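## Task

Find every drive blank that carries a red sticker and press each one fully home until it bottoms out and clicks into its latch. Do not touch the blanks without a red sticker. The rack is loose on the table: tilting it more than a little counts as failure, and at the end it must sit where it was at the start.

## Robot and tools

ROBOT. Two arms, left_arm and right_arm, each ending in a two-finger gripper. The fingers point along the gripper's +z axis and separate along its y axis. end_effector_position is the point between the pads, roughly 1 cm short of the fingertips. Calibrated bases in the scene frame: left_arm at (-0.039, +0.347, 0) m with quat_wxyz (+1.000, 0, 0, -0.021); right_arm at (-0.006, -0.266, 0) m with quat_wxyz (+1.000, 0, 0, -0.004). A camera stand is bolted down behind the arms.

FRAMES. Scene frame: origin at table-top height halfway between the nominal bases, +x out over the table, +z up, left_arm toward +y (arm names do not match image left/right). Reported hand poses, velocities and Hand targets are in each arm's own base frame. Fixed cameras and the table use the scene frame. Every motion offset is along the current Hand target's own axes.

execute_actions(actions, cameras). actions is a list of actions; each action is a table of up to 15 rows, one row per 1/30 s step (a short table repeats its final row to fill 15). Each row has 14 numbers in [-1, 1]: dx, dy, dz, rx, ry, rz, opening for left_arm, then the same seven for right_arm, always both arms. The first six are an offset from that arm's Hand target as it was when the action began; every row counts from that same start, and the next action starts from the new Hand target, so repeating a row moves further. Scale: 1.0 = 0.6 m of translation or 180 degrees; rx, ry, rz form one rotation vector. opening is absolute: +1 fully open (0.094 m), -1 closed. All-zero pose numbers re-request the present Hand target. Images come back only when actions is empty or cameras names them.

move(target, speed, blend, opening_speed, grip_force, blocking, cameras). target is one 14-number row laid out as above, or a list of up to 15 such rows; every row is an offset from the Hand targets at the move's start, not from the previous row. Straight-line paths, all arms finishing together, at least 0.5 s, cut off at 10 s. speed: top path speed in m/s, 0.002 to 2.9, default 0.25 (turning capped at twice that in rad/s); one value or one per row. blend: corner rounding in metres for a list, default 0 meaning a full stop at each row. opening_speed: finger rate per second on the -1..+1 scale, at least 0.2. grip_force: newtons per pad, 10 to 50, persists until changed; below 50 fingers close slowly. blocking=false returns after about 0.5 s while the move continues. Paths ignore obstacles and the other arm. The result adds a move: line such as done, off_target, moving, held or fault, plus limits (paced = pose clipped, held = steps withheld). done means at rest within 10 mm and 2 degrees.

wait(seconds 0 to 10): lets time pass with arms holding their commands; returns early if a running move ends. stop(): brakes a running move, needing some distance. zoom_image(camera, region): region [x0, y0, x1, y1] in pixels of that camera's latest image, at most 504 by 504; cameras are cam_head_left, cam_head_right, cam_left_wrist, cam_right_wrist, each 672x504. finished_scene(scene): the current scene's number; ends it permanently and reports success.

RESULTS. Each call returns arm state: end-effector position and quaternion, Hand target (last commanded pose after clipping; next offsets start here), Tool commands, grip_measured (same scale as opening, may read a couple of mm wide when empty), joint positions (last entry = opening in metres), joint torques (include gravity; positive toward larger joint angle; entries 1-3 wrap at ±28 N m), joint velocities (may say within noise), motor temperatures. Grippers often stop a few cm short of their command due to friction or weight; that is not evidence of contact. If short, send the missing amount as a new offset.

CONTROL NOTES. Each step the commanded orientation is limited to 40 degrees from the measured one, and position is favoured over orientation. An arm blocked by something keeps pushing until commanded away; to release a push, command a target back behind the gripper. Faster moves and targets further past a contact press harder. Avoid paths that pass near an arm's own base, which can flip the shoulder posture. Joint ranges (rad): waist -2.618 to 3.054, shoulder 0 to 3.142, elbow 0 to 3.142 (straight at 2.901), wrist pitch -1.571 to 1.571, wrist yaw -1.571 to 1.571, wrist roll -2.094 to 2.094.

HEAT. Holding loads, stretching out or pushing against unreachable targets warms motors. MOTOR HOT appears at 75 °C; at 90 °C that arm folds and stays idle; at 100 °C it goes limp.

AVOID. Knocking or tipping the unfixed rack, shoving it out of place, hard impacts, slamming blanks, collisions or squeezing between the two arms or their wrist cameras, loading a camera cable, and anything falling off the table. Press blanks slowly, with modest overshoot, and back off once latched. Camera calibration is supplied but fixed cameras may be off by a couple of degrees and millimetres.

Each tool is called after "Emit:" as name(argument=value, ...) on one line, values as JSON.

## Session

Emit:
execute_actions(actions=[])

Emit:
zoom_image(camera="cam_head_left", region=[80, 150, 420, 330])

Emit:
zoom_image(camera="cam_head_right", region=[80, 150, 420, 330])

Scene clock: 0.00 s.
left_arm: end_effector_position=(+0.2399, -0.1244, +0.2326) grip_measured=+1.000 end_effector_quat_wxyz=(+0.527, +0.017, +0.848, -0.052) | right_arm: end_effector_position=(+0.2730, +0.0744, +0.1589) grip_measured=+1.000 end_effector_quat_wxyz=(+0.456, +0.030, +0.870, +0.184)
Joint positions: left_arm=[-0.935 0.756 0.728 -0.593 -0.713 -0.515 0.094] | right_arm=[0.16 0.697 0.46 -0.313 -0.162 0.32 0.094]
Joint velocities: within noise
Joint torques (N m): no reading
Motor temperatures (°C): left_arm=[26 26 30 33 23 21 22] | right_arm=[24 21 30 28 23 22 23]
Heat: left arm: 33 °C; right arm: 30 °C.
Hand target: left_arm +0.2406, -0.1231, +0.2397; +0.534, +0.011, +0.844, -0.055 | right_arm +0.2755, +0.0750, +0.1694; +0.469, +0.028, +0.863, +0.187
Tool commands: left_gripper/opening=+1.0 right_gripper/opening=+1.0
camera_calibration:
cam_left_wrist: T_world_to_cam=[[-0.0929352, -0.993909, 0.0592316, -0.11486], [-0.778533, 0.0354546, -0.626601, 0.37429], [0.620684, -0.104347, -0.777086, 0.111632], [0, 0, 0, 1]] pos_world=[0.211435, -0.115783, 0.328081]
cam_right_wrist: T_world_to_cam=[[0.0872853, -0.93238, -0.350782, 0.0986512], [-0.872107, 0.0986672, -0.479265, 0.344966], [0.481468, 0.347752, -0.804523, 0.0601967], [0, 0, 0, 1]] pos_world=[0.263253, 0.0370102, 0.248365]

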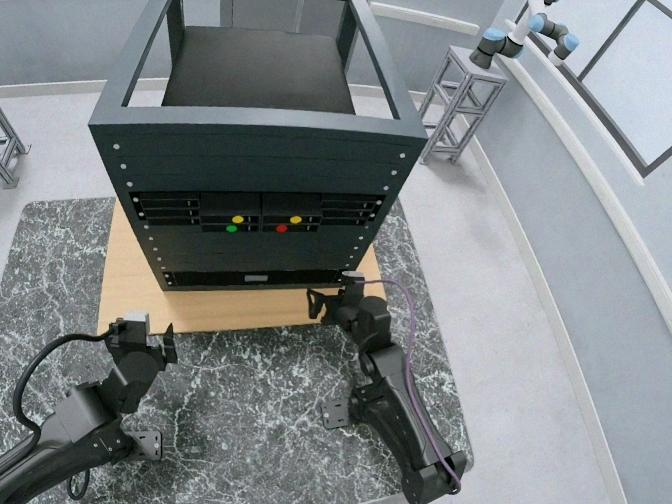

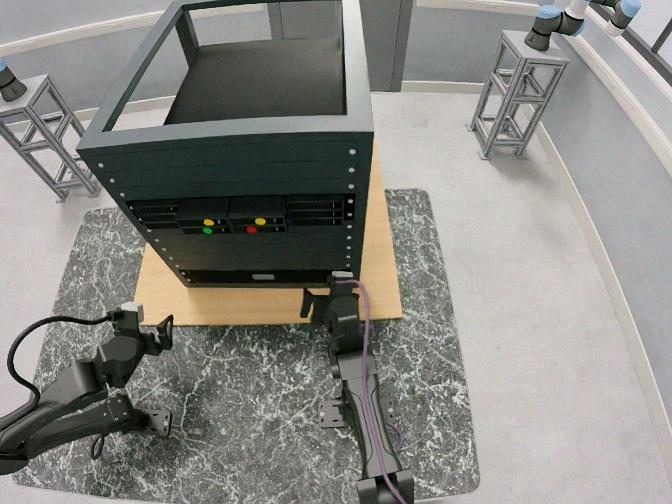

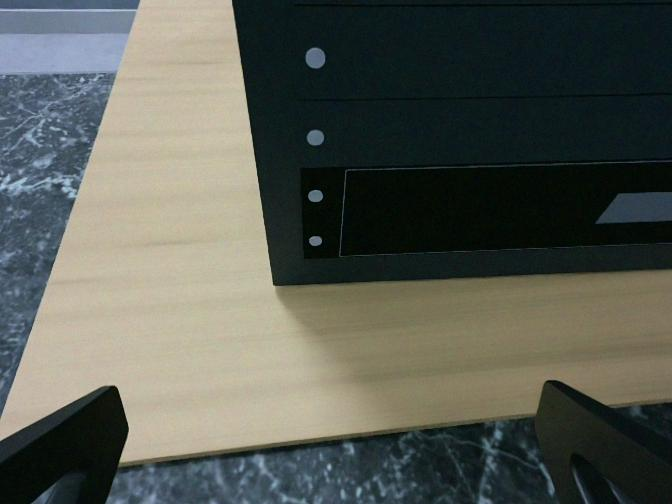

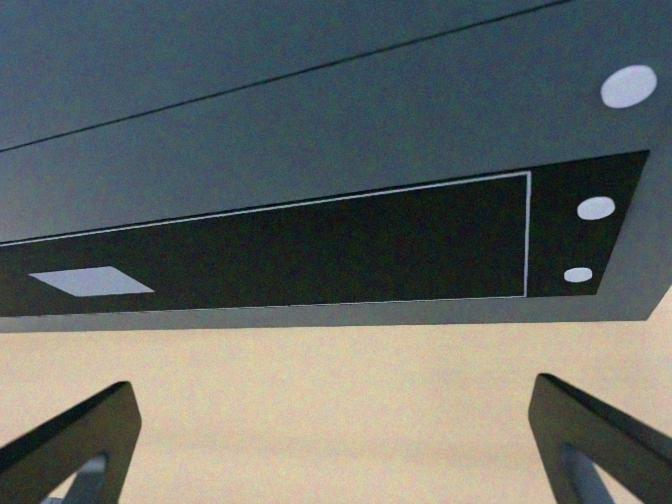

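Scaled by 1.482 from the camera's 672x504 image, which has a finer 960x720 frame.

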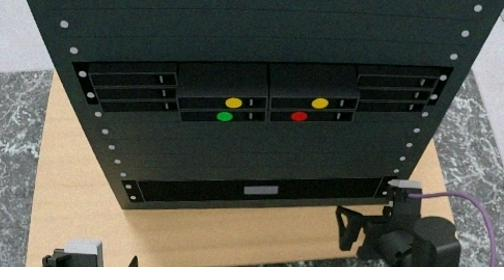

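Scaled by 1.482 from the camera's 672x504 image, which has a finer 960x720 frame.

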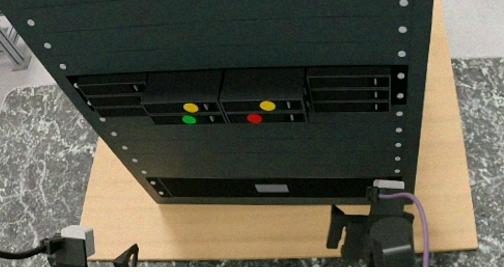

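Emit:
move(target=[0,0,0,0,0,0,1,-0.2103,0.3103,-0.1677,0.0605,-0.2912,-0.1118,-1], cameras=["all"])

Scene clock: 82.43 s.
left_arm: end_effector_position=(+0.2399, -0.1244, +0.2326) grip_measured=+1.000 end_effector_quat_wxyz=(+0.527, +0.017, +0.848, -0.052) | right_arm: end_effector_position=(+0.2406, +0.1894, +0.3720) grip_measured=-0.988 end_effector_quat_wxyz=(+0.810, -0.008, +0.586, -0.019)
Joint positions: left_arm=[-0.935 0.756 0.728 -0.593 -0.713 -0.515 0.094] | right_arm=[1.218 1.183 0.548 1.411 1.108 -0.759 0.001]
Joint torques (N m): left_arm=[0.03 -0.69 6.97 1.41 -0.32 -0.03] | right_arm=[-0.29 -1.59 7.51 1.39 -0.74 -0.04]
Motor temperatures (°C): left_arm=[26 25 31 35 23 21 22] | right_arm=[24 21 33 33 23 22 23]
Heat: left arm: 35 °C; right arm: 33 °C.
Hand target: left_arm +0.2406, -0.1231, +0.2397; +0.534, +0.011, +0.844, -0.055 | right_arm +0.2400, +0.1901, +0.3842; +0.819, +0.003, +0.574, -0.006
Off the commanded pose: left_arm 0.007 m, 1 deg | right_arm 0.012 m, 3 deg.
move: off_target (right_arm)
camera_calibration:
cam_left_wrist: T_world_to_cam=[[-0.0929352, -0.993909, 0.0592316, -0.11486], [-0.778533, 0.0354546, -0.626601, 0.37429], [0.620684, -0.104347, -0.777086, 0.111632], [0, 0, 0, 1]] pos_world=[0.211435, -0.115783, 0.328081]
cam_right_wrist: T_world_to_cam=[[-0.0375223, -0.99923, 0.0114955, 0.191319], [-0.121218, -0.00686732, -0.992602, 0.437668], [0.991916, -0.0386381, -0.120867, -0.0967094], [0, 0, 0, 1]] pos_world=[0.15616, 0.19044, 0.420541]

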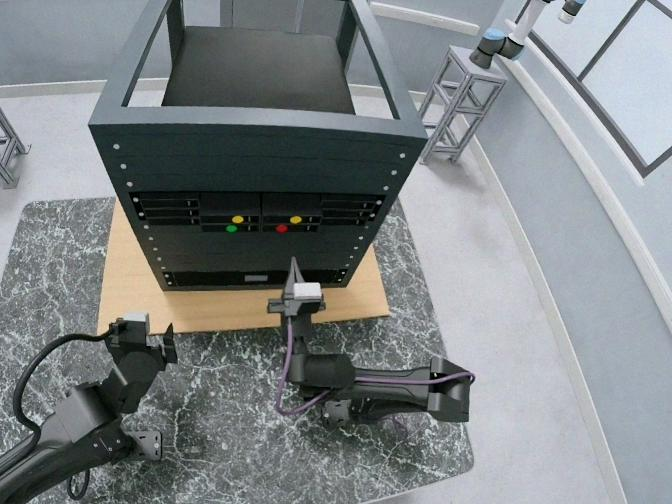

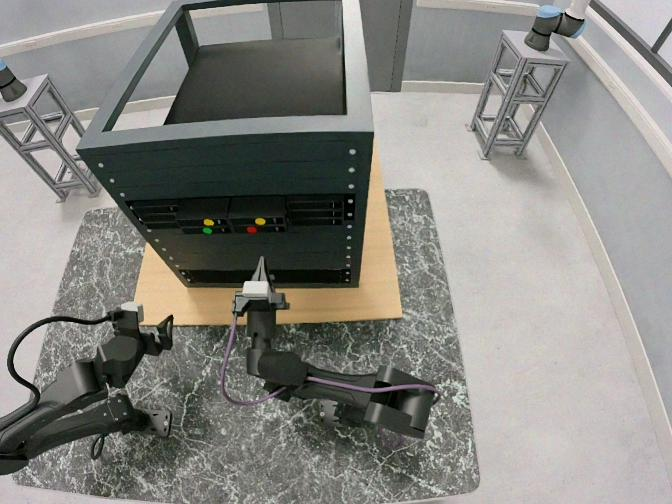

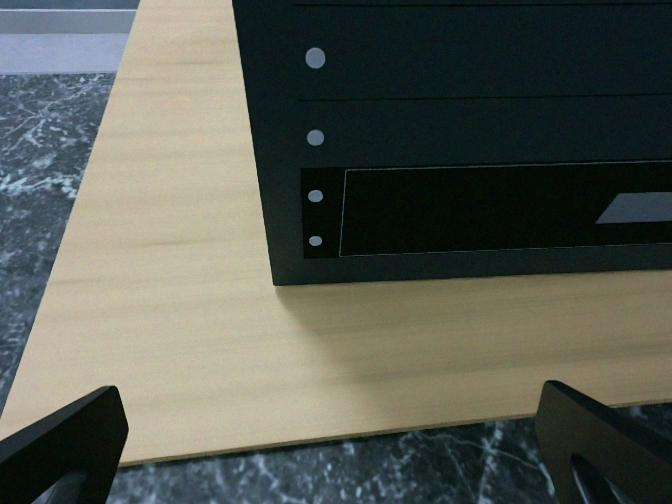

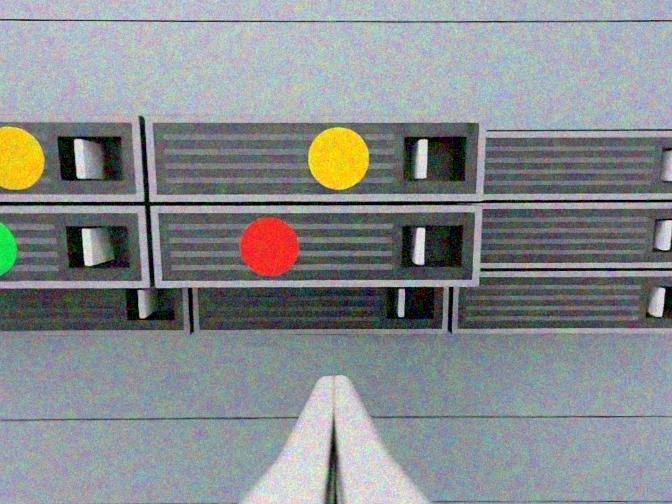

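Emit:
move(target=[0,0,0,0,0,0,1,-0.0313,0.0038,0.0505,0,0,0,-1], cameras=["cam_right_wrist","cam_head_right"])

Emit:
zoom_image(camera="cam_head_right", region=[170, 180, 350, 300])

Scene clock: 108.10 s.
left_arm: end_effector_position=(+0.2399, -0.1244, +0.2326) grip_measured=+1.000 end_effector_quat_wxyz=(+0.527, +0.017, +0.848, -0.052) | right_arm: end_effector_position=(+0.2634, +0.1956, +0.3920) grip_measured=-0.988 end_effector_quat_wxyz=(+0.810, -0.013, +0.586, -0.025)
Joint positions: left_arm=[-0.935 0.756 0.728 -0.593 -0.713 -0.515 0.094] | right_arm=[1.129 1.183 0.658 1.191 1.04 -0.648 0.001]
Joint torques (N m): left_arm=[0.03 -0.69 6.97 1.41 -0.32 -0.04] | right_arm=[-0.59 -3.75 8.95 1.15 -0.64 0.15]
Heat: left arm: 35 °C; right arm: 33 °C.
Hand target: left_arm +0.2406, -0.1231, +0.2397; +0.534, +0.011, +0.844, -0.055 | right_arm +0.2621, +0.1920, +0.4122; +0.819, +0.003, +0.574, -0.006
Off the commanded pose: left_arm 0.007 m, 1 deg | right_arm 0.020 m, 3 deg.
move: off_target (right_arm)
camera_calibration:
cam_right_wrist: T_world_to_cam=[[-0.0410903, -0.998807, 0.0263762, 0.193236], [-0.121949, -0.0211877, -0.99231, 0.463207], [0.991685, -0.0439909, -0.120933, -0.115586], [0, 0, 0, 1]] pos_world=[0.179053, 0.197735, 0.44057]
Images, in order (width x height): cam_head_right 672x504, cam_right_wrist 672x504.

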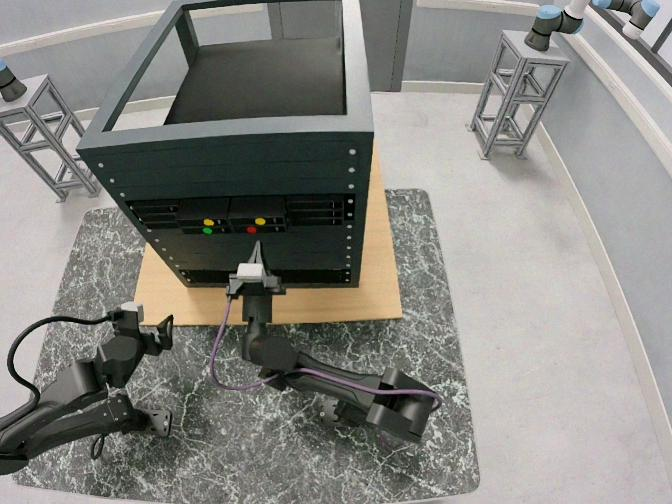

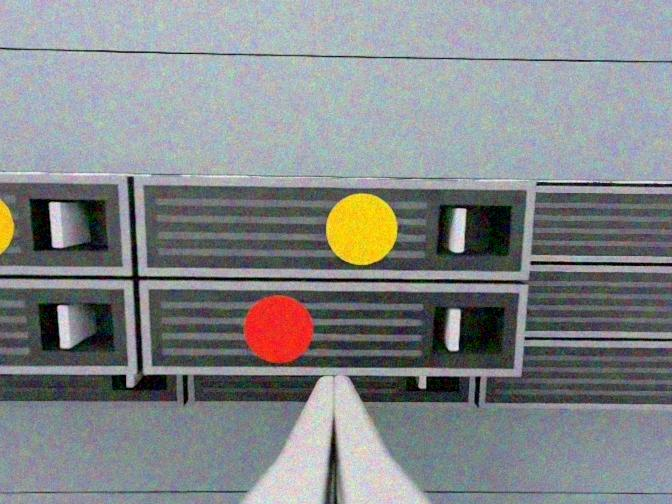

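Scaled by 2.800 from the camera's 672x504 image, which has a finer 960x720 frame.

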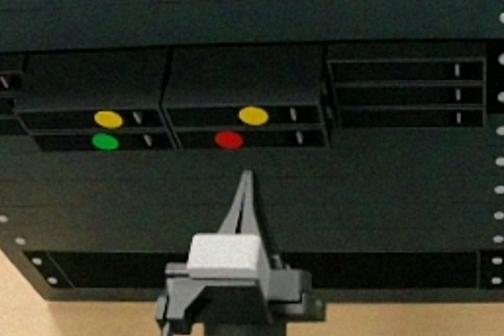

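Emit:
move(target=[0,0,0,0,0,0,1,0.0178,-0.001,0.0733,0,0,0,-1], speed=0.08, cameras=["cam_right_wrist"])

Scene clock: 122.17 s.
left_arm: end_effector_position=(+0.2399, -0.1244, +0.2326) grip_measured=+1.000 end_effector_quat_wxyz=(+0.527, +0.017, +0.848, -0.052) | right_arm: end_effector_position=(+0.3049, +0.1888, +0.4018) grip_measured=-0.988 end_effector_quat_wxyz=(+0.812, -0.004, +0.583, -0.019)
Joint positions: left_arm=[-0.935 0.756 0.728 -0.593 -0.713 -0.515 0.094] | right_arm=[0.956 1.215 0.741 1.014 0.899 -0.469 0.001]
Joint torques (N m): left_arm=[0.03 -0.69 6.98 1.41 -0.32 -0.04] | right_arm=[-0.62 -2.4 9.65 1.36 -0.54 0.11]
Heat: left arm: 35 °C; right arm: 33 °C.
Hand target: left_arm +0.2406, -0.1231, +0.2397; +0.534, +0.011, +0.844, -0.055 | right_arm +0.3071, +0.1909, +0.4172; +0.819, +0.003, +0.574, -0.006
Off the commanded pose: left_arm 0.007 m, 1 deg | right_arm 0.016 m, 2 deg.
move: off_target (right_arm)
camera_calibration:
cam_right_wrist: T_world_to_cam=[[-0.0411918, -0.99914, 0.00467756, 0.196642], [-0.113414, 0.0000243806, -0.993548, 0.471795], [0.992694, -0.0414565, -0.113318, -0.159713], [0, 0, 0, 1]] pos_world=[0.220155, 0.189841, 0.449732]
Images, in order (width x height): cam_right_wrist 672x504.

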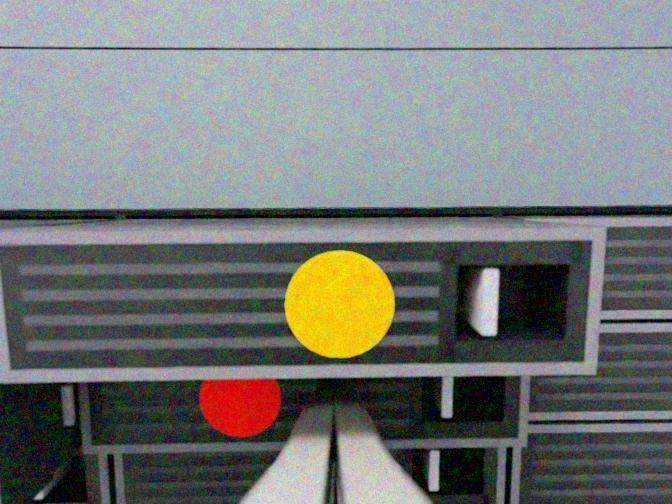

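Emit:
move(target=[0,0,0,0,0,0,1,0.0298,0.0058,0.0528,0,0,0,-1], speed=0.06, cameras=["cam_right_wrist","cam_head_right"])

Scene clock: 134.50 s.
left_arm: end_effector_position=(+0.2399, -0.1244, +0.2326) grip_measured=+1.000 end_effector_quat_wxyz=(+0.527, +0.017, +0.848, -0.052) | right_arm: end_effector_position=(+0.3200, +0.1872, +0.4015) grip_measured=-0.988 end_effector_quat_wxyz=(+0.817, +0.022, +0.577, +0.000)
Joint positions: left_arm=[-0.935 0.756 0.728 -0.593 -0.713 -0.515 0.094] | right_arm=[0.907 1.267 0.764 1.048 0.869 -0.394 0.001]
Joint torques (N m): left_arm=[0.03 -0.69 6.97 1.41 -0.32 -0.04] | right_arm=[-5.11 -0.05 11.59 0.87 -1.15 0.18]
Heat: left arm: 35 °C; right arm: 34 °C.
Hand target: left_arm +0.2406, -0.1231, +0.2397; +0.534, +0.011, +0.844, -0.055 | right_arm +0.3430, +0.1938, +0.4113; +0.819, +0.004, +0.574, -0.006
Off the commanded pose: left_arm 0.007 m, 1 deg | right_arm 0.026 m, 2 deg.
move: off_target (right_arm)
camera_calibration:
cam_right_wrist: T_world_to_cam=[[-0.0394736, -0.997404, -0.0602315, 0.220821], [-0.0974401, 0.0638335, -0.993192, 0.455997], [0.994458, -0.0333359, -0.0997068, -0.182324], [0, 0, 0, 1]] pos_world=[0.234462, 0.185062, 0.448014]
Images, in order (width x height): cam_head_right 672x504, cam_right_wrist 672x504.

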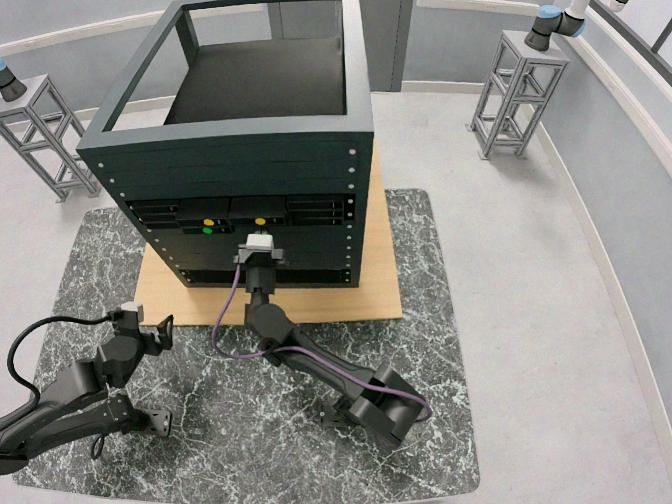

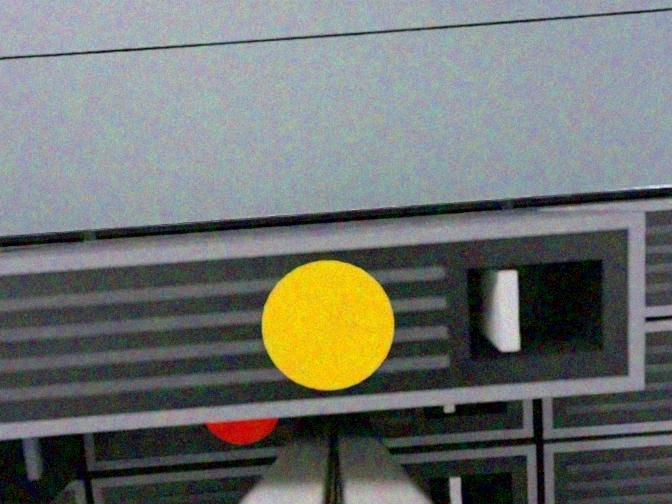

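Emit:
move(target=[0,0,0,0,0,0,1,0.0046,0,0.0125,0,0,0,-1], speed=0.05, cameras=["cam_right_wrist"])

Scene clock: 144.73 s.
left_arm: end_effector_position=(+0.2399, -0.1244, +0.2326) grip_measured=+1.000 end_effector_quat_wxyz=(+0.527, +0.017, +0.848, -0.052) | right_arm: end_effector_position=(+0.3205, +0.1873, +0.4013) grip_measured=-0.988 end_effector_quat_wxyz=(+0.818, +0.029, +0.575, +0.007)
Joint positions: left_arm=[-0.935 0.756 0.728 -0.593 -0.713 -0.515 0.094] | right_arm=[0.907 1.275 0.764 1.064 0.872 -0.382 0.001]
Joint torques (N m): left_arm=[0.03 -0.69 6.97 1.41 -0.32 -0.04] | right_arm=[-6.82 0.5 12.29 0.65 -1.36 0.2]
Heat: left arm: 35 °C; right arm: 36 °C.
Hand target: left_arm +0.2406, -0.1231, +0.2397; +0.534, +0.011, +0.844, -0.055 | right_arm +0.3510, +0.1938, +0.4112; +0.819, +0.003, +0.574, -0.006
Off the commanded pose: left_arm 0.007 m, 1 deg | right_arm 0.033 m, 3 deg.
move: off_target (right_arm)
camera_calibration:
cam_right_wrist: T_world_to_cam=[[-0.0372863, -0.996124, -0.0796643, 0.227751], [-0.0930577, 0.0828345, -0.992209, 0.450493], [0.994962, -0.0295824, -0.0957856, -0.185288], [0, 0, 0, 1]] pos_world=[0.234768, 0.184071, 0.447379]
Images, in order (width x height): cam_right_wrist 672x504.

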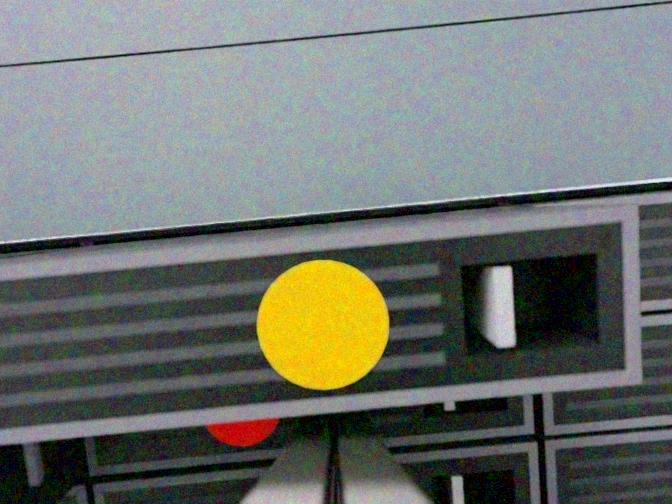

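Emit:
move(target=[0,0,0,0,0,0,1,-0.0078,-0.0055,-0.1923,0,0,0,-1], speed=0.12, cameras=["all"])

Emit:
zoom_image(camera="cam_head_right", region=[100, 180, 370, 300])

Scene clock: 153.97 s.
left_arm: end_effector_position=(+0.2399, -0.1244, +0.2326) grip_measured=+1.000 end_effector_quat_wxyz=(+0.527, +0.017, +0.848, -0.052) | right_arm: end_effector_position=(+0.2431, +0.1905, +0.3782) grip_measured=-0.988 end_effector_quat_wxyz=(+0.816, +0.005, +0.578, -0.011)
Joint positions: left_arm=[-0.935 0.756 0.728 -0.593 -0.713 -0.515 0.094] | right_arm=[1.206 1.208 0.569 1.447 1.094 -0.754 0.001]
Joint torques (N m): left_arm=[0.03 -0.69 6.97 1.41 -0.32 -0.04] | right_arm=[0.54 -1.66 4.67 1.35 -0.62 -0.06]
Heat: left arm: 35 °C; right arm: 37 °C.
Hand target: left_arm +0.2406, -0.1231, +0.2397; +0.534, +0.011, +0.844, -0.055 | right_arm +0.2409, +0.1919, +0.3762; +0.819, +0.004, +0.574, -0.006
Off the commanded pose: left_arm 0.007 m, 1 deg | right_arm 0.003 m, 1 deg.
move: done
camera_calibration:
cam_left_wrist: T_world_to_cam=[[-0.0929352, -0.993909, 0.0592316, -0.11486], [-0.778533, 0.0354546, -0.626601, 0.37429], [0.620684, -0.104347, -0.777086, 0.111632], [0, 0, 0, 1]] pos_world=[0.211435, -0.115783, 0.328081]
cam_right_wrist: T_world_to_cam=[[-0.0381035, -0.999084, -0.0194691, 0.204258], [-0.101147, 0.0232393, -0.9946, 0.434324], [0.994142, -0.0359285, -0.101939, -0.106575], [0, 0, 0, 1]] pos_world=[0.157664, 0.190149, 0.425092]

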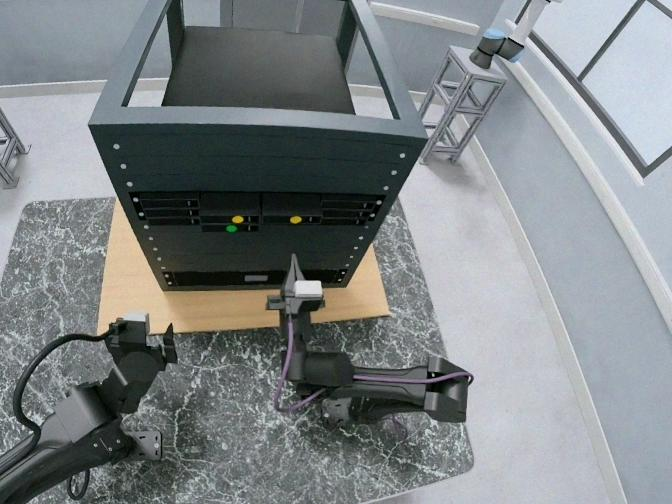

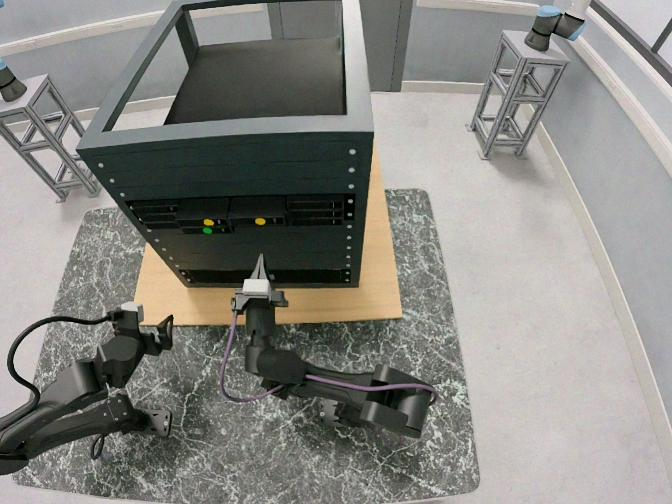

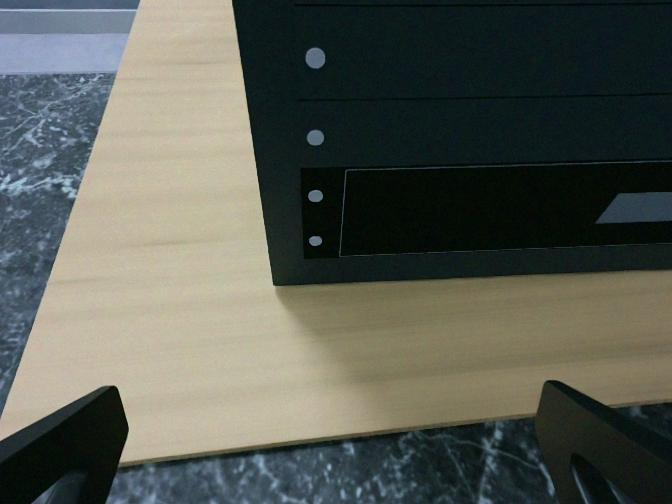

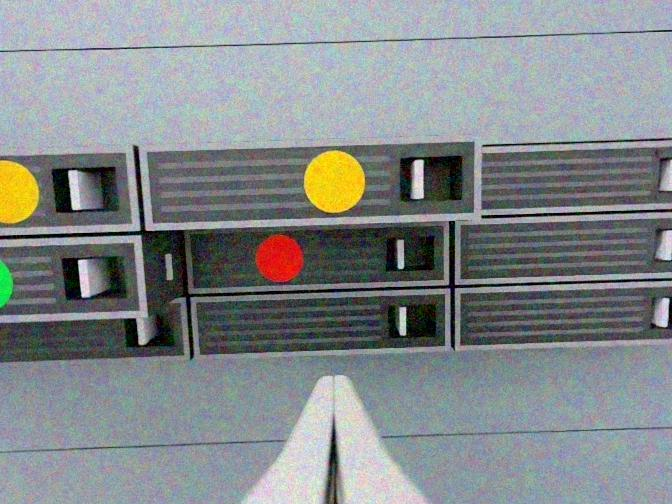

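Scaled by 1.867 from the camera's 672x504 image, which has a finer 960x720 frame.

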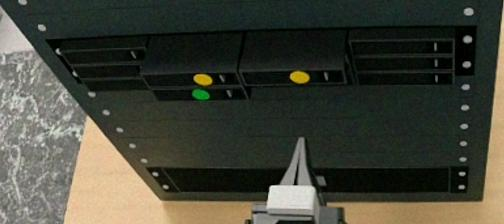

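Emit:
finished_scene(scene=2)

The scene is finished: the task was done.


## Next scene

Find every drive blank that carries a yellow sticker and press each one fully home until it bottoms out and clicks into its latch. Do not touch the blanks without a yellow sticker. The rack is loose on the table: tilting it more than a little counts as failure, and at the end it must sit where it was at the start.

Emit:
execute_actions(actions=[])

Emit:
zoom_image(camera="cam_head_left", region=[80, 150, 420, 330])

Emit:
zoom_image(camera="cam_head_right", region=[80, 150, 420, 330])

Scene clock: 0.00 s.
left_arm: end_effector_position=(+0.3367, -0.0456, +0.2389) grip_measured=+1.000 end_effector_quat_wxyz=(+0.668, -0.164, +0.660, -0.301) | right_arm: end_effector_position=(+0.2368, +0.0844, +0.2615) grip_measured=+1.000 end_effector_quat_wxyz=(+0.698, +0.004, +0.662, +0.274)
Joint positions: left_arm=[-0.091 0.937 0.24 0.772 0.088 -0.673 0.094] | right_arm=[0.263 0.168 0.199 0.094 -0.104 0.394 0.094]
Joint velocities: within noise
Joint torques (N m): no reading
Motor temperatures (°C): left_arm=[26 25 27 29 23 21 22] | right_arm=[23 21 28 24 23 22 23]
Heat: left arm: 29 °C; right arm: 28 °C.
Hand target: left_arm +0.3367, -0.0456, +0.2494; +0.678, -0.159, +0.650, -0.303 | right_arm +0.2348, +0.0838, +0.2692; +0.704, +0.002, +0.654, +0.275
Tool commands: left_gripper/opening=+1.0 right_gripper/opening=+1.0
camera_calibration:
cam_left_wrist: T_world_to_cam=[[-0.189741, -0.772693, 0.605758, -0.11575], [-0.459569, -0.475312, -0.75025, 0.349695], [0.867637, -0.420741, -0.26492, -0.155188], [0, 0, 0, 1]] pos_world=[0.273393, 0.0114816, 0.291363]
cam_right_wrist: T_world_to_cam=[[0.356646, -0.850014, -0.38766, 0.0860135], [-0.427687, 0.220363, -0.876655, 0.349869], [0.830595, 0.478452, -0.284948, -0.0728501], [0, 0, 0, 1]] pos_world=[0.179467, 0.0308695, 0.3193]

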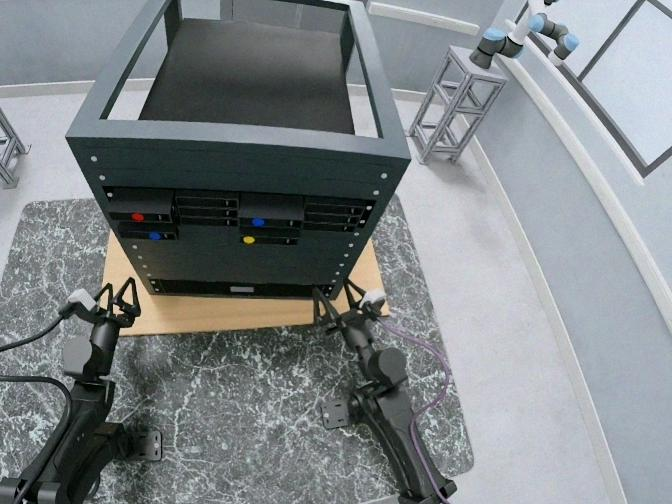

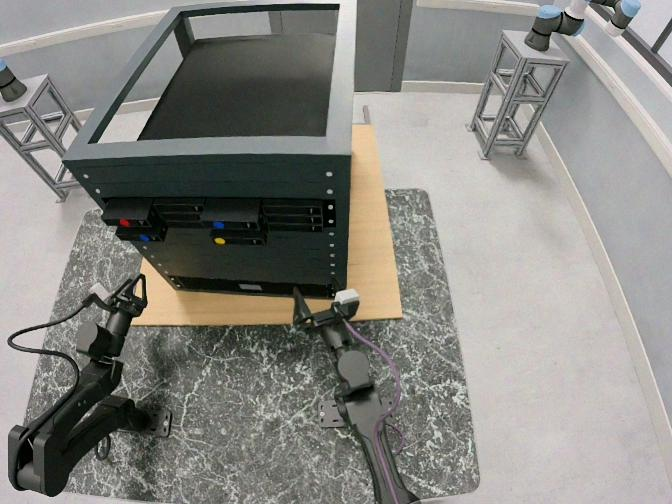

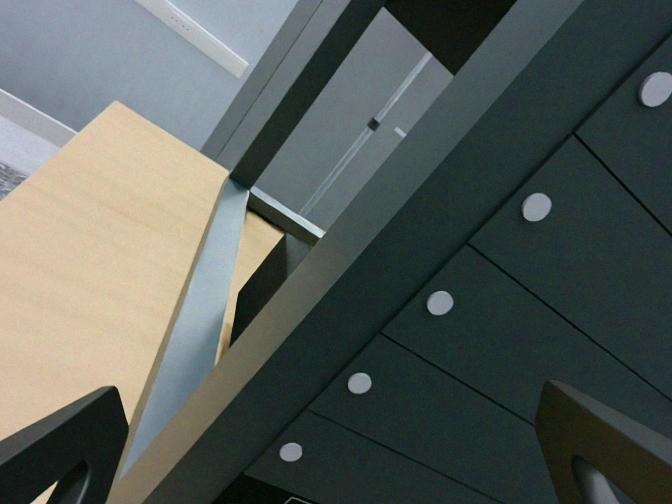

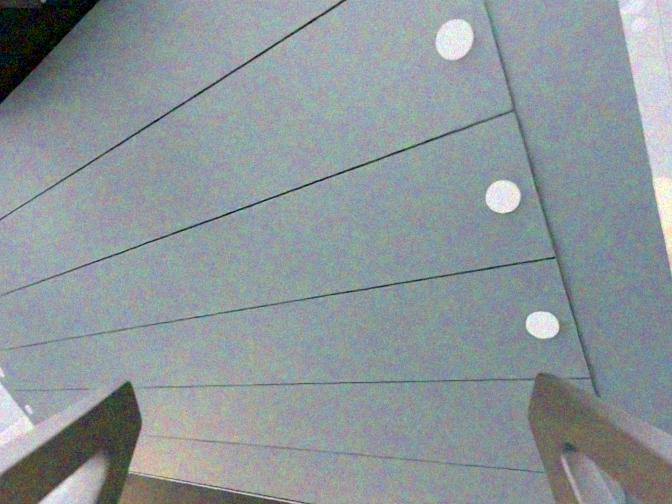

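Scaled by 1.482 from the camera's 672x504 image, which has a finer 960x720 frame.

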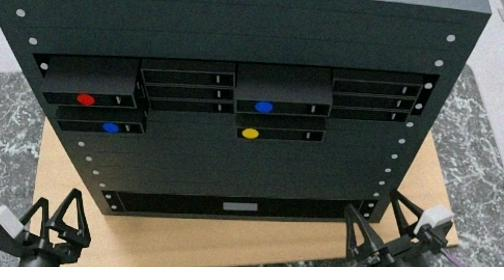

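Scaled by 1.482 from the camera's 672x504 image, which has a finer 960x720 frame.

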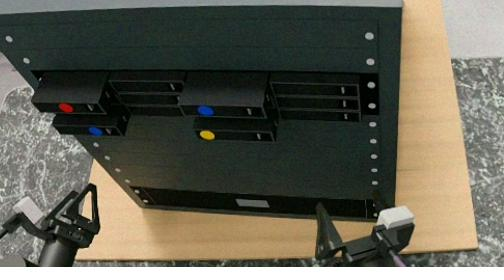

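Emit:
move(target=[0,0,0,0,0,0,1,-0.0998,0.2995,0.0882,0.137,-0.0358,-0.14,-1], cameras=["all"])

Scene clock: 54.63 s.
left_arm: end_effector_position=(+0.3367, -0.0456, +0.2389) grip_measured=+1.000 end_effector_quat_wxyz=(+0.668, -0.164, +0.660, -0.301) | right_arm: end_effector_position=(+0.2159, +0.2343, +0.3937) grip_measured=-0.988 end_effector_quat_wxyz=(+0.752, -0.001, +0.657, -0.048)
Joint positions: left_arm=[-0.091 0.937 0.24 0.772 0.088 -0.673 0.094] | right_arm=[1.415 1.362 0.856 1.481 1.405 -1.035 0.001]
Joint torques (N m): left_arm=[0.03 -1.88 6.76 1.78 -0.02 0.01] | right_arm=[-0.17 -2.86 4.93 1.63 -0.93 -0.06]
Motor temperatures (°C): left_arm=[26 25 29 35 23 21 22] | right_arm=[23 21 30 30 23 22 23]
Heat: left arm: 35 °C; right arm: 30 °C.
Hand target: left_arm +0.3367, -0.0456, +0.2494; +0.678, -0.159, +0.650, -0.303 | right_arm +0.2150, +0.2317, +0.3973; +0.765, +0.025, +0.643, -0.029
Off the commanded pose: left_arm 0.010 m, 2 deg | right_arm 0.004 m, 4 deg.
move: off_target (right_arm)
camera_calibration:
cam_left_wrist: T_world_to_cam=[[-0.189741, -0.772693, 0.605758, -0.11575], [-0.459569, -0.475312, -0.75025, 0.349695], [0.867637, -0.420741, -0.26492, -0.155188], [0, 0, 0, 1]] pos_world=[0.273393, 0.0114816, 0.291363]
cam_right_wrist: T_world_to_cam=[[-0.0903611, -0.994922, 0.0443215, 0.232472], [-0.299604, -0.0152851, -0.953941, 0.481781], [0.949775, -0.0994781, -0.296702, 0.024695], [0, 0, 0, 1]] pos_world=[0.141895, 0.241113, 0.456614]

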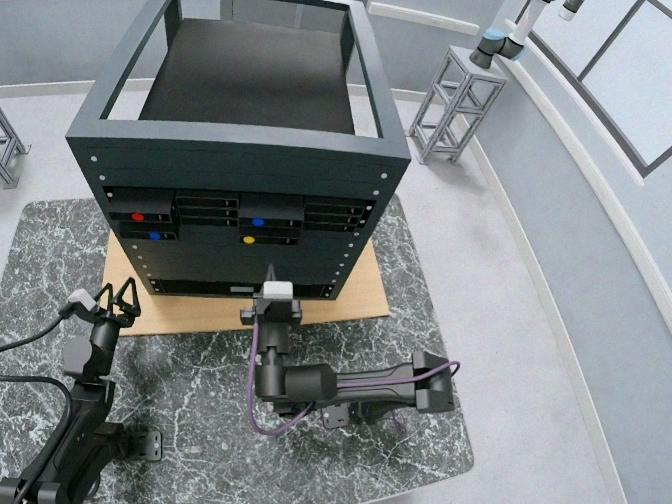

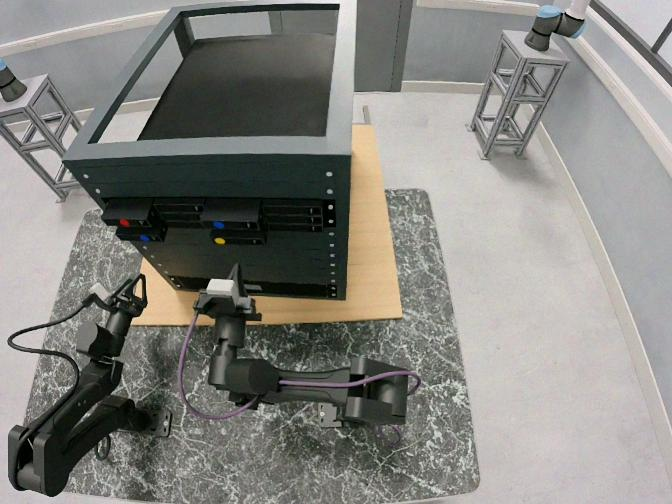

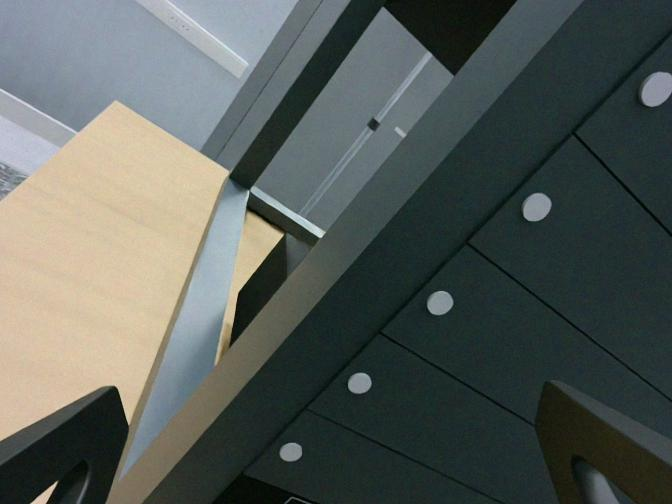

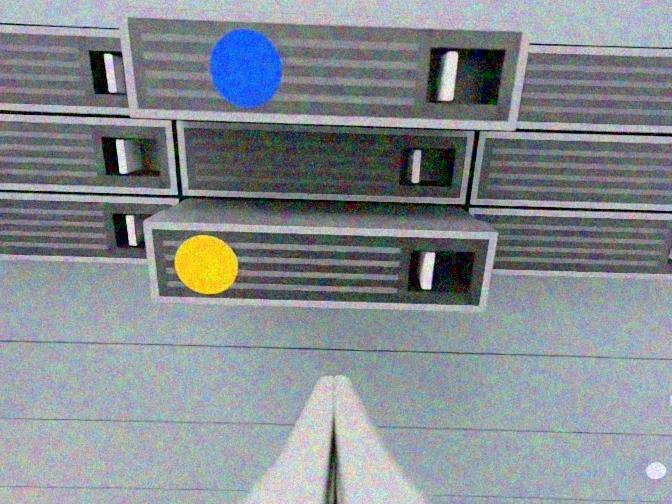

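Emit:
move(target=[0,0,0,0,0,0,1,-0.0258,-0.0012,0.0557,0,0,0,-1], cameras=["cam_right_wrist"])

Scene clock: 67.23 s.
left_arm: end_effector_position=(+0.3367, -0.0456, +0.2389) grip_measured=+1.000 end_effector_quat_wxyz=(+0.668, -0.164, +0.660, -0.301) | right_arm: end_effector_position=(+0.2453, +0.2351, +0.3958) grip_measured=-0.988 end_effector_quat_wxyz=(+0.757, +0.006, +0.651, -0.053)
Joint positions: left_arm=[-0.091 0.937 0.24 0.772 0.088 -0.673 0.094] | right_arm=[1.302 1.326 0.885 1.122 1.328 -0.727 0.001]
Joint torques (N m): left_arm=[0.02 -1.89 6.78 1.78 -0.02 0.01] | right_arm=[-0.65 -5.78 9.07 0.88 -0.74 0.15]
Heat: left arm: 35 °C; right arm: 29 °C.
Hand target: left_arm +0.3367, -0.0456, +0.2494; +0.678, -0.159, +0.650, -0.303 | right_arm +0.2451, +0.2288, +0.4183; +0.765, +0.025, +0.643, -0.029
Off the commanded pose: left_arm 0.010 m, 2 deg | right_arm 0.023 m, 4 deg.
move: off_target (right_arm)
camera_calibration:
cam_right_wrist: T_world_to_cam=[[-0.106261, -0.993558, 0.0393968, 0.241426], [-0.285645, -0.00744926, -0.958307, 0.489131], [0.952426, -0.113084, -0.283013, -0.00535159], [0, 0, 0, 1]] pos_world=[0.170469, 0.242909, 0.457712]
Images, in order (width x height): cam_right_wrist 672x504.

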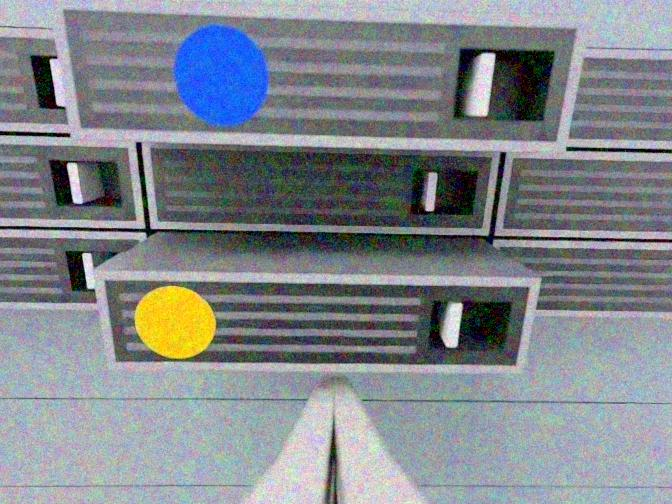

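Emit:
move(target=[0,0,0,0,0,0,1,-0.0169,-0.0028,0.01,0,0,0,-1], cameras=["cam_right_wrist"])

Scene clock: 78.80 s.
left_arm: end_effector_position=(+0.3367, -0.0456, +0.2389) grip_measured=+1.000 end_effector_quat_wxyz=(+0.668, -0.164, +0.660, -0.301) | right_arm: end_effector_position=(+0.2495, +0.2333, +0.4079) grip_measured=-0.988 end_effector_quat_wxyz=(+0.757, +0.007, +0.651, -0.052)
Joint positions: left_arm=[-0.091 0.937 0.24 0.772 0.088 -0.673 0.094] | right_arm=[1.284 1.308 0.927 1.022 1.314 -0.683 0.001]
Joint torques (N m): left_arm=[0.03 -1.89 6.79 1.78 -0.02 0.01] | right_arm=[-0.62 -5.55 9.06 0.94 -0.71 0.16]
Heat: left arm: 35 °C; right arm: 30 °C.
Hand target: left_arm +0.3367, -0.0456, +0.2494; +0.678, -0.159, +0.650, -0.303 | right_arm +0.2491, +0.2268, +0.4294; +0.765, +0.025, +0.642, -0.029
Off the commanded pose: left_arm 0.010 m, 2 deg | right_arm 0.022 m, 4 deg.
move: off_target (right_arm)
camera_calibration:
cam_right_wrist: T_world_to_cam=[[-0.106167, -0.993712, 0.0355637, 0.241136], [-0.284352, -0.00393128, -0.958712, 0.500926], [0.952823, -0.111896, -0.282147, -0.00695799], [0, 0, 0, 1]] pos_world=[0.17467, 0.240811, 0.469704]
Images, in order (width x height): cam_right_wrist 672x504.

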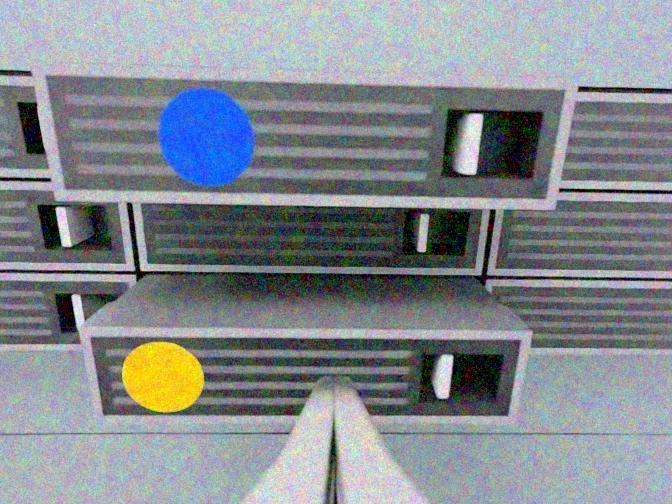

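Emit:
move(target=[0,0,0,0,0,0,1,0.0211,0.0052,0.1097,0,0,0,-1], speed=0.07, cameras=["cam_right_wrist"])

Scene clock: 87.57 s.
left_arm: end_effector_position=(+0.3367, -0.0456, +0.2389) grip_measured=+1.000 end_effector_quat_wxyz=(+0.668, -0.164, +0.660, -0.301) | right_arm: end_effector_position=(+0.2925, +0.2218, +0.4140) grip_measured=-0.988 end_effector_quat_wxyz=(+0.757, +0.043, +0.652, -0.033)
Joint positions: left_arm=[-0.091 0.937 0.24 0.772 0.088 -0.673 0.094] | right_arm=[1.122 1.308 1.009 0.72 1.202 -0.373 0.001]
Joint torques (N m): left_arm=[0.03 -1.89 6.78 1.78 -0.02 0.01] | right_arm=[-6.35 -2.35 10.33 0.87 -1.49 0.19]
Heat: left arm: 35 °C; right arm: 31 °C.
Hand target: left_arm +0.3367, -0.0456, +0.2494; +0.678, -0.159, +0.650, -0.303 | right_arm +0.3162, +0.2246, +0.4283; +0.765, +0.025, +0.642, -0.029
Off the commanded pose: left_arm 0.010 m, 2 deg | right_arm 0.028 m, 3 deg.
move: off_target (right_arm)
camera_calibration:
cam_right_wrist: T_world_to_cam=[[-0.125368, -0.99118, -0.0429638, 0.271568], [-0.281396, 0.0770522, -0.956493, 0.499149], [0.951367, -0.107824, -0.288574, -0.0452274], [0, 0, 0, 1]] pos_world=[0.217532, 0.225835, 0.476049]
Images, in order (width x height): cam_right_wrist 672x504.

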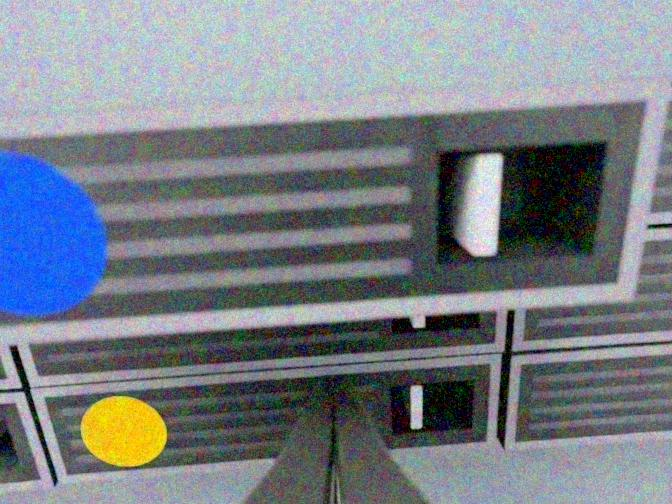

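Emit:
move(target=[0,0,0,0,0,0,1,0.0029,0.006,0.0158,0,0,0,-1], speed=0.05, cameras=["cam_right_wrist"])

Scene clock: 98.10 s.
left_arm: end_effector_position=(+0.3367, -0.0456, +0.2389) grip_measured=+1.000 end_effector_quat_wxyz=(+0.668, -0.164, +0.660, -0.301) | right_arm: end_effector_position=(+0.2929, +0.2217, +0.4142) grip_measured=-0.988 end_effector_quat_wxyz=(+0.755, +0.046, +0.654, -0.031)
Joint positions: left_arm=[-0.091 0.937 0.24 0.772 0.088 -0.673 0.094] | right_arm=[1.121 1.307 1.017 0.696 1.206 -0.354 0.001]
Joint torques (N m): left_arm=[0.03 -1.89 6.78 1.78 -0.02 0.01] | right_arm=[-8.16 -0.98 10.97 0.98 -1.73 0.27]
Heat: left arm: 36 °C; right arm: 31 °C.
Hand target: left_arm +0.3367, -0.0456, +0.2494; +0.678, -0.159, +0.650, -0.303 | right_arm +0.3260, +0.2275, +0.4282; +0.765, +0.025, +0.642, -0.029
Off the commanded pose: left_arm 0.010 m, 2 deg | right_arm 0.036 m, 3 deg.
move: off_target (right_arm)
camera_calibration:
cam_right_wrist: T_world_to_cam=[[-0.126372, -0.990781, -0.0488132, 0.274209], [-0.286404, 0.0835538, -0.954459, 0.498689], [0.949738, -0.106637, -0.294322, -0.0429062], [0, 0, 0, 1]] pos_world=[0.218228, 0.225438, 0.476735]
Images, in order (width x height): cam_right_wrist 672x504.

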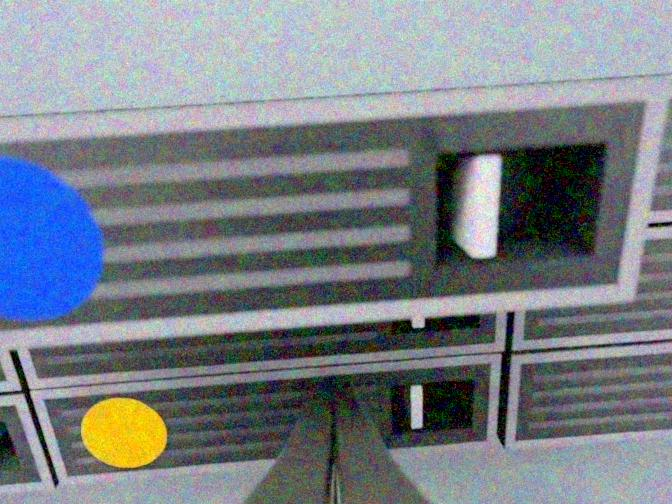

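Emit:
move(target=[0,0,0,0,0,0,1,0.0217,-0.0055,-0.1647,0,0,0,-1], speed=0.12, cameras=["cam_right_wrist","cam_head_left","cam_head_right"])

Scene clock: 105.80 s.
left_arm: end_effector_position=(+0.3367, -0.0456, +0.2389) grip_measured=+1.000 end_effector_quat_wxyz=(+0.668, -0.164, +0.660, -0.301) | right_arm: end_effector_position=(+0.2327, +0.2277, +0.4029) grip_measured=-0.988 end_effector_quat_wxyz=(+0.762, +0.030, +0.646, -0.031)
Joint positions: left_arm=[-0.091 0.937 0.24 0.772 0.088 -0.673 0.094] | right_arm=[1.343 1.331 0.871 1.323 1.355 -0.846 0.001]
Joint torques (N m): left_arm=[0.03 -1.88 6.78 1.78 -0.02 0.01] | right_arm=[0.59 -2.7 4.56 1.1 -0.72 -0.05]
Heat: left arm: 36 °C; right arm: 32 °C.
Hand target: left_arm +0.3367, -0.0456, +0.2494; +0.678, -0.159, +0.650, -0.303 | right_arm +0.2310, +0.2316, +0.3982; +0.765, +0.025, +0.643, -0.029
Off the commanded pose: left_arm 0.010 m, 2 deg | right_arm 0.006 m, 1 deg.
move: done
camera_calibration:
cam_right_wrist: T_world_to_cam=[[-0.104277, -0.994191, -0.0266454, 0.258698], [-0.269449, 0.0540308, -0.961498, 0.475772], [0.957352, -0.0930827, -0.273518, -0.00167777], [0, 0, 0, 1]] pos_world=[0.156779, 0.231333, 0.463888]
Images, in order (width x height): cam_head_left 672x504, cam_head_right 672x504, cam_right_wrist 672x504.

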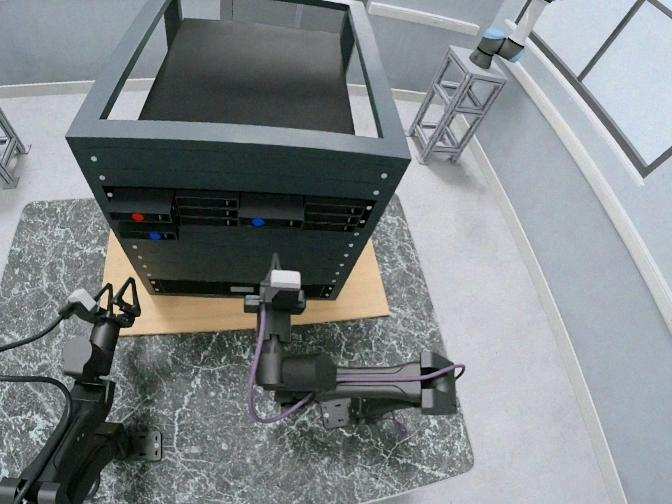

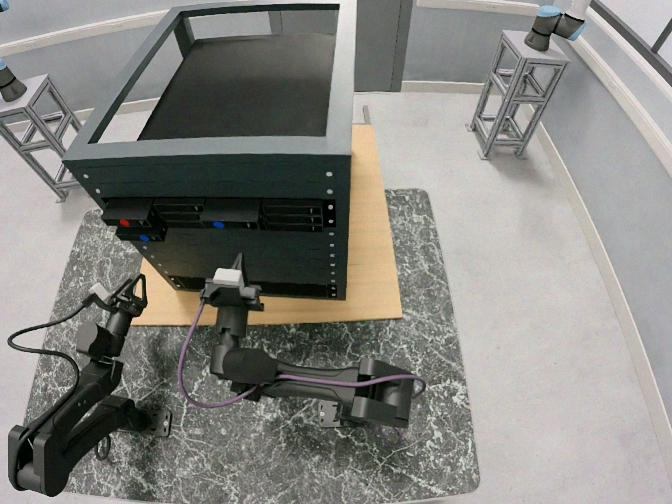

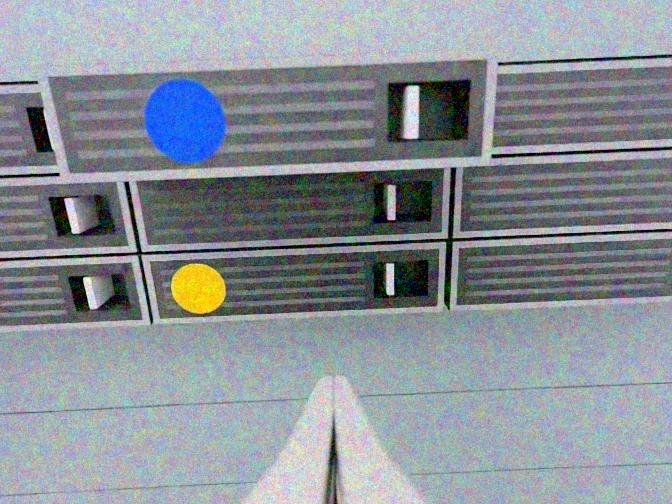

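Flush, rack unmoved.

Emit:
finished_scene(scene=3)

The scene is finished: the task was done.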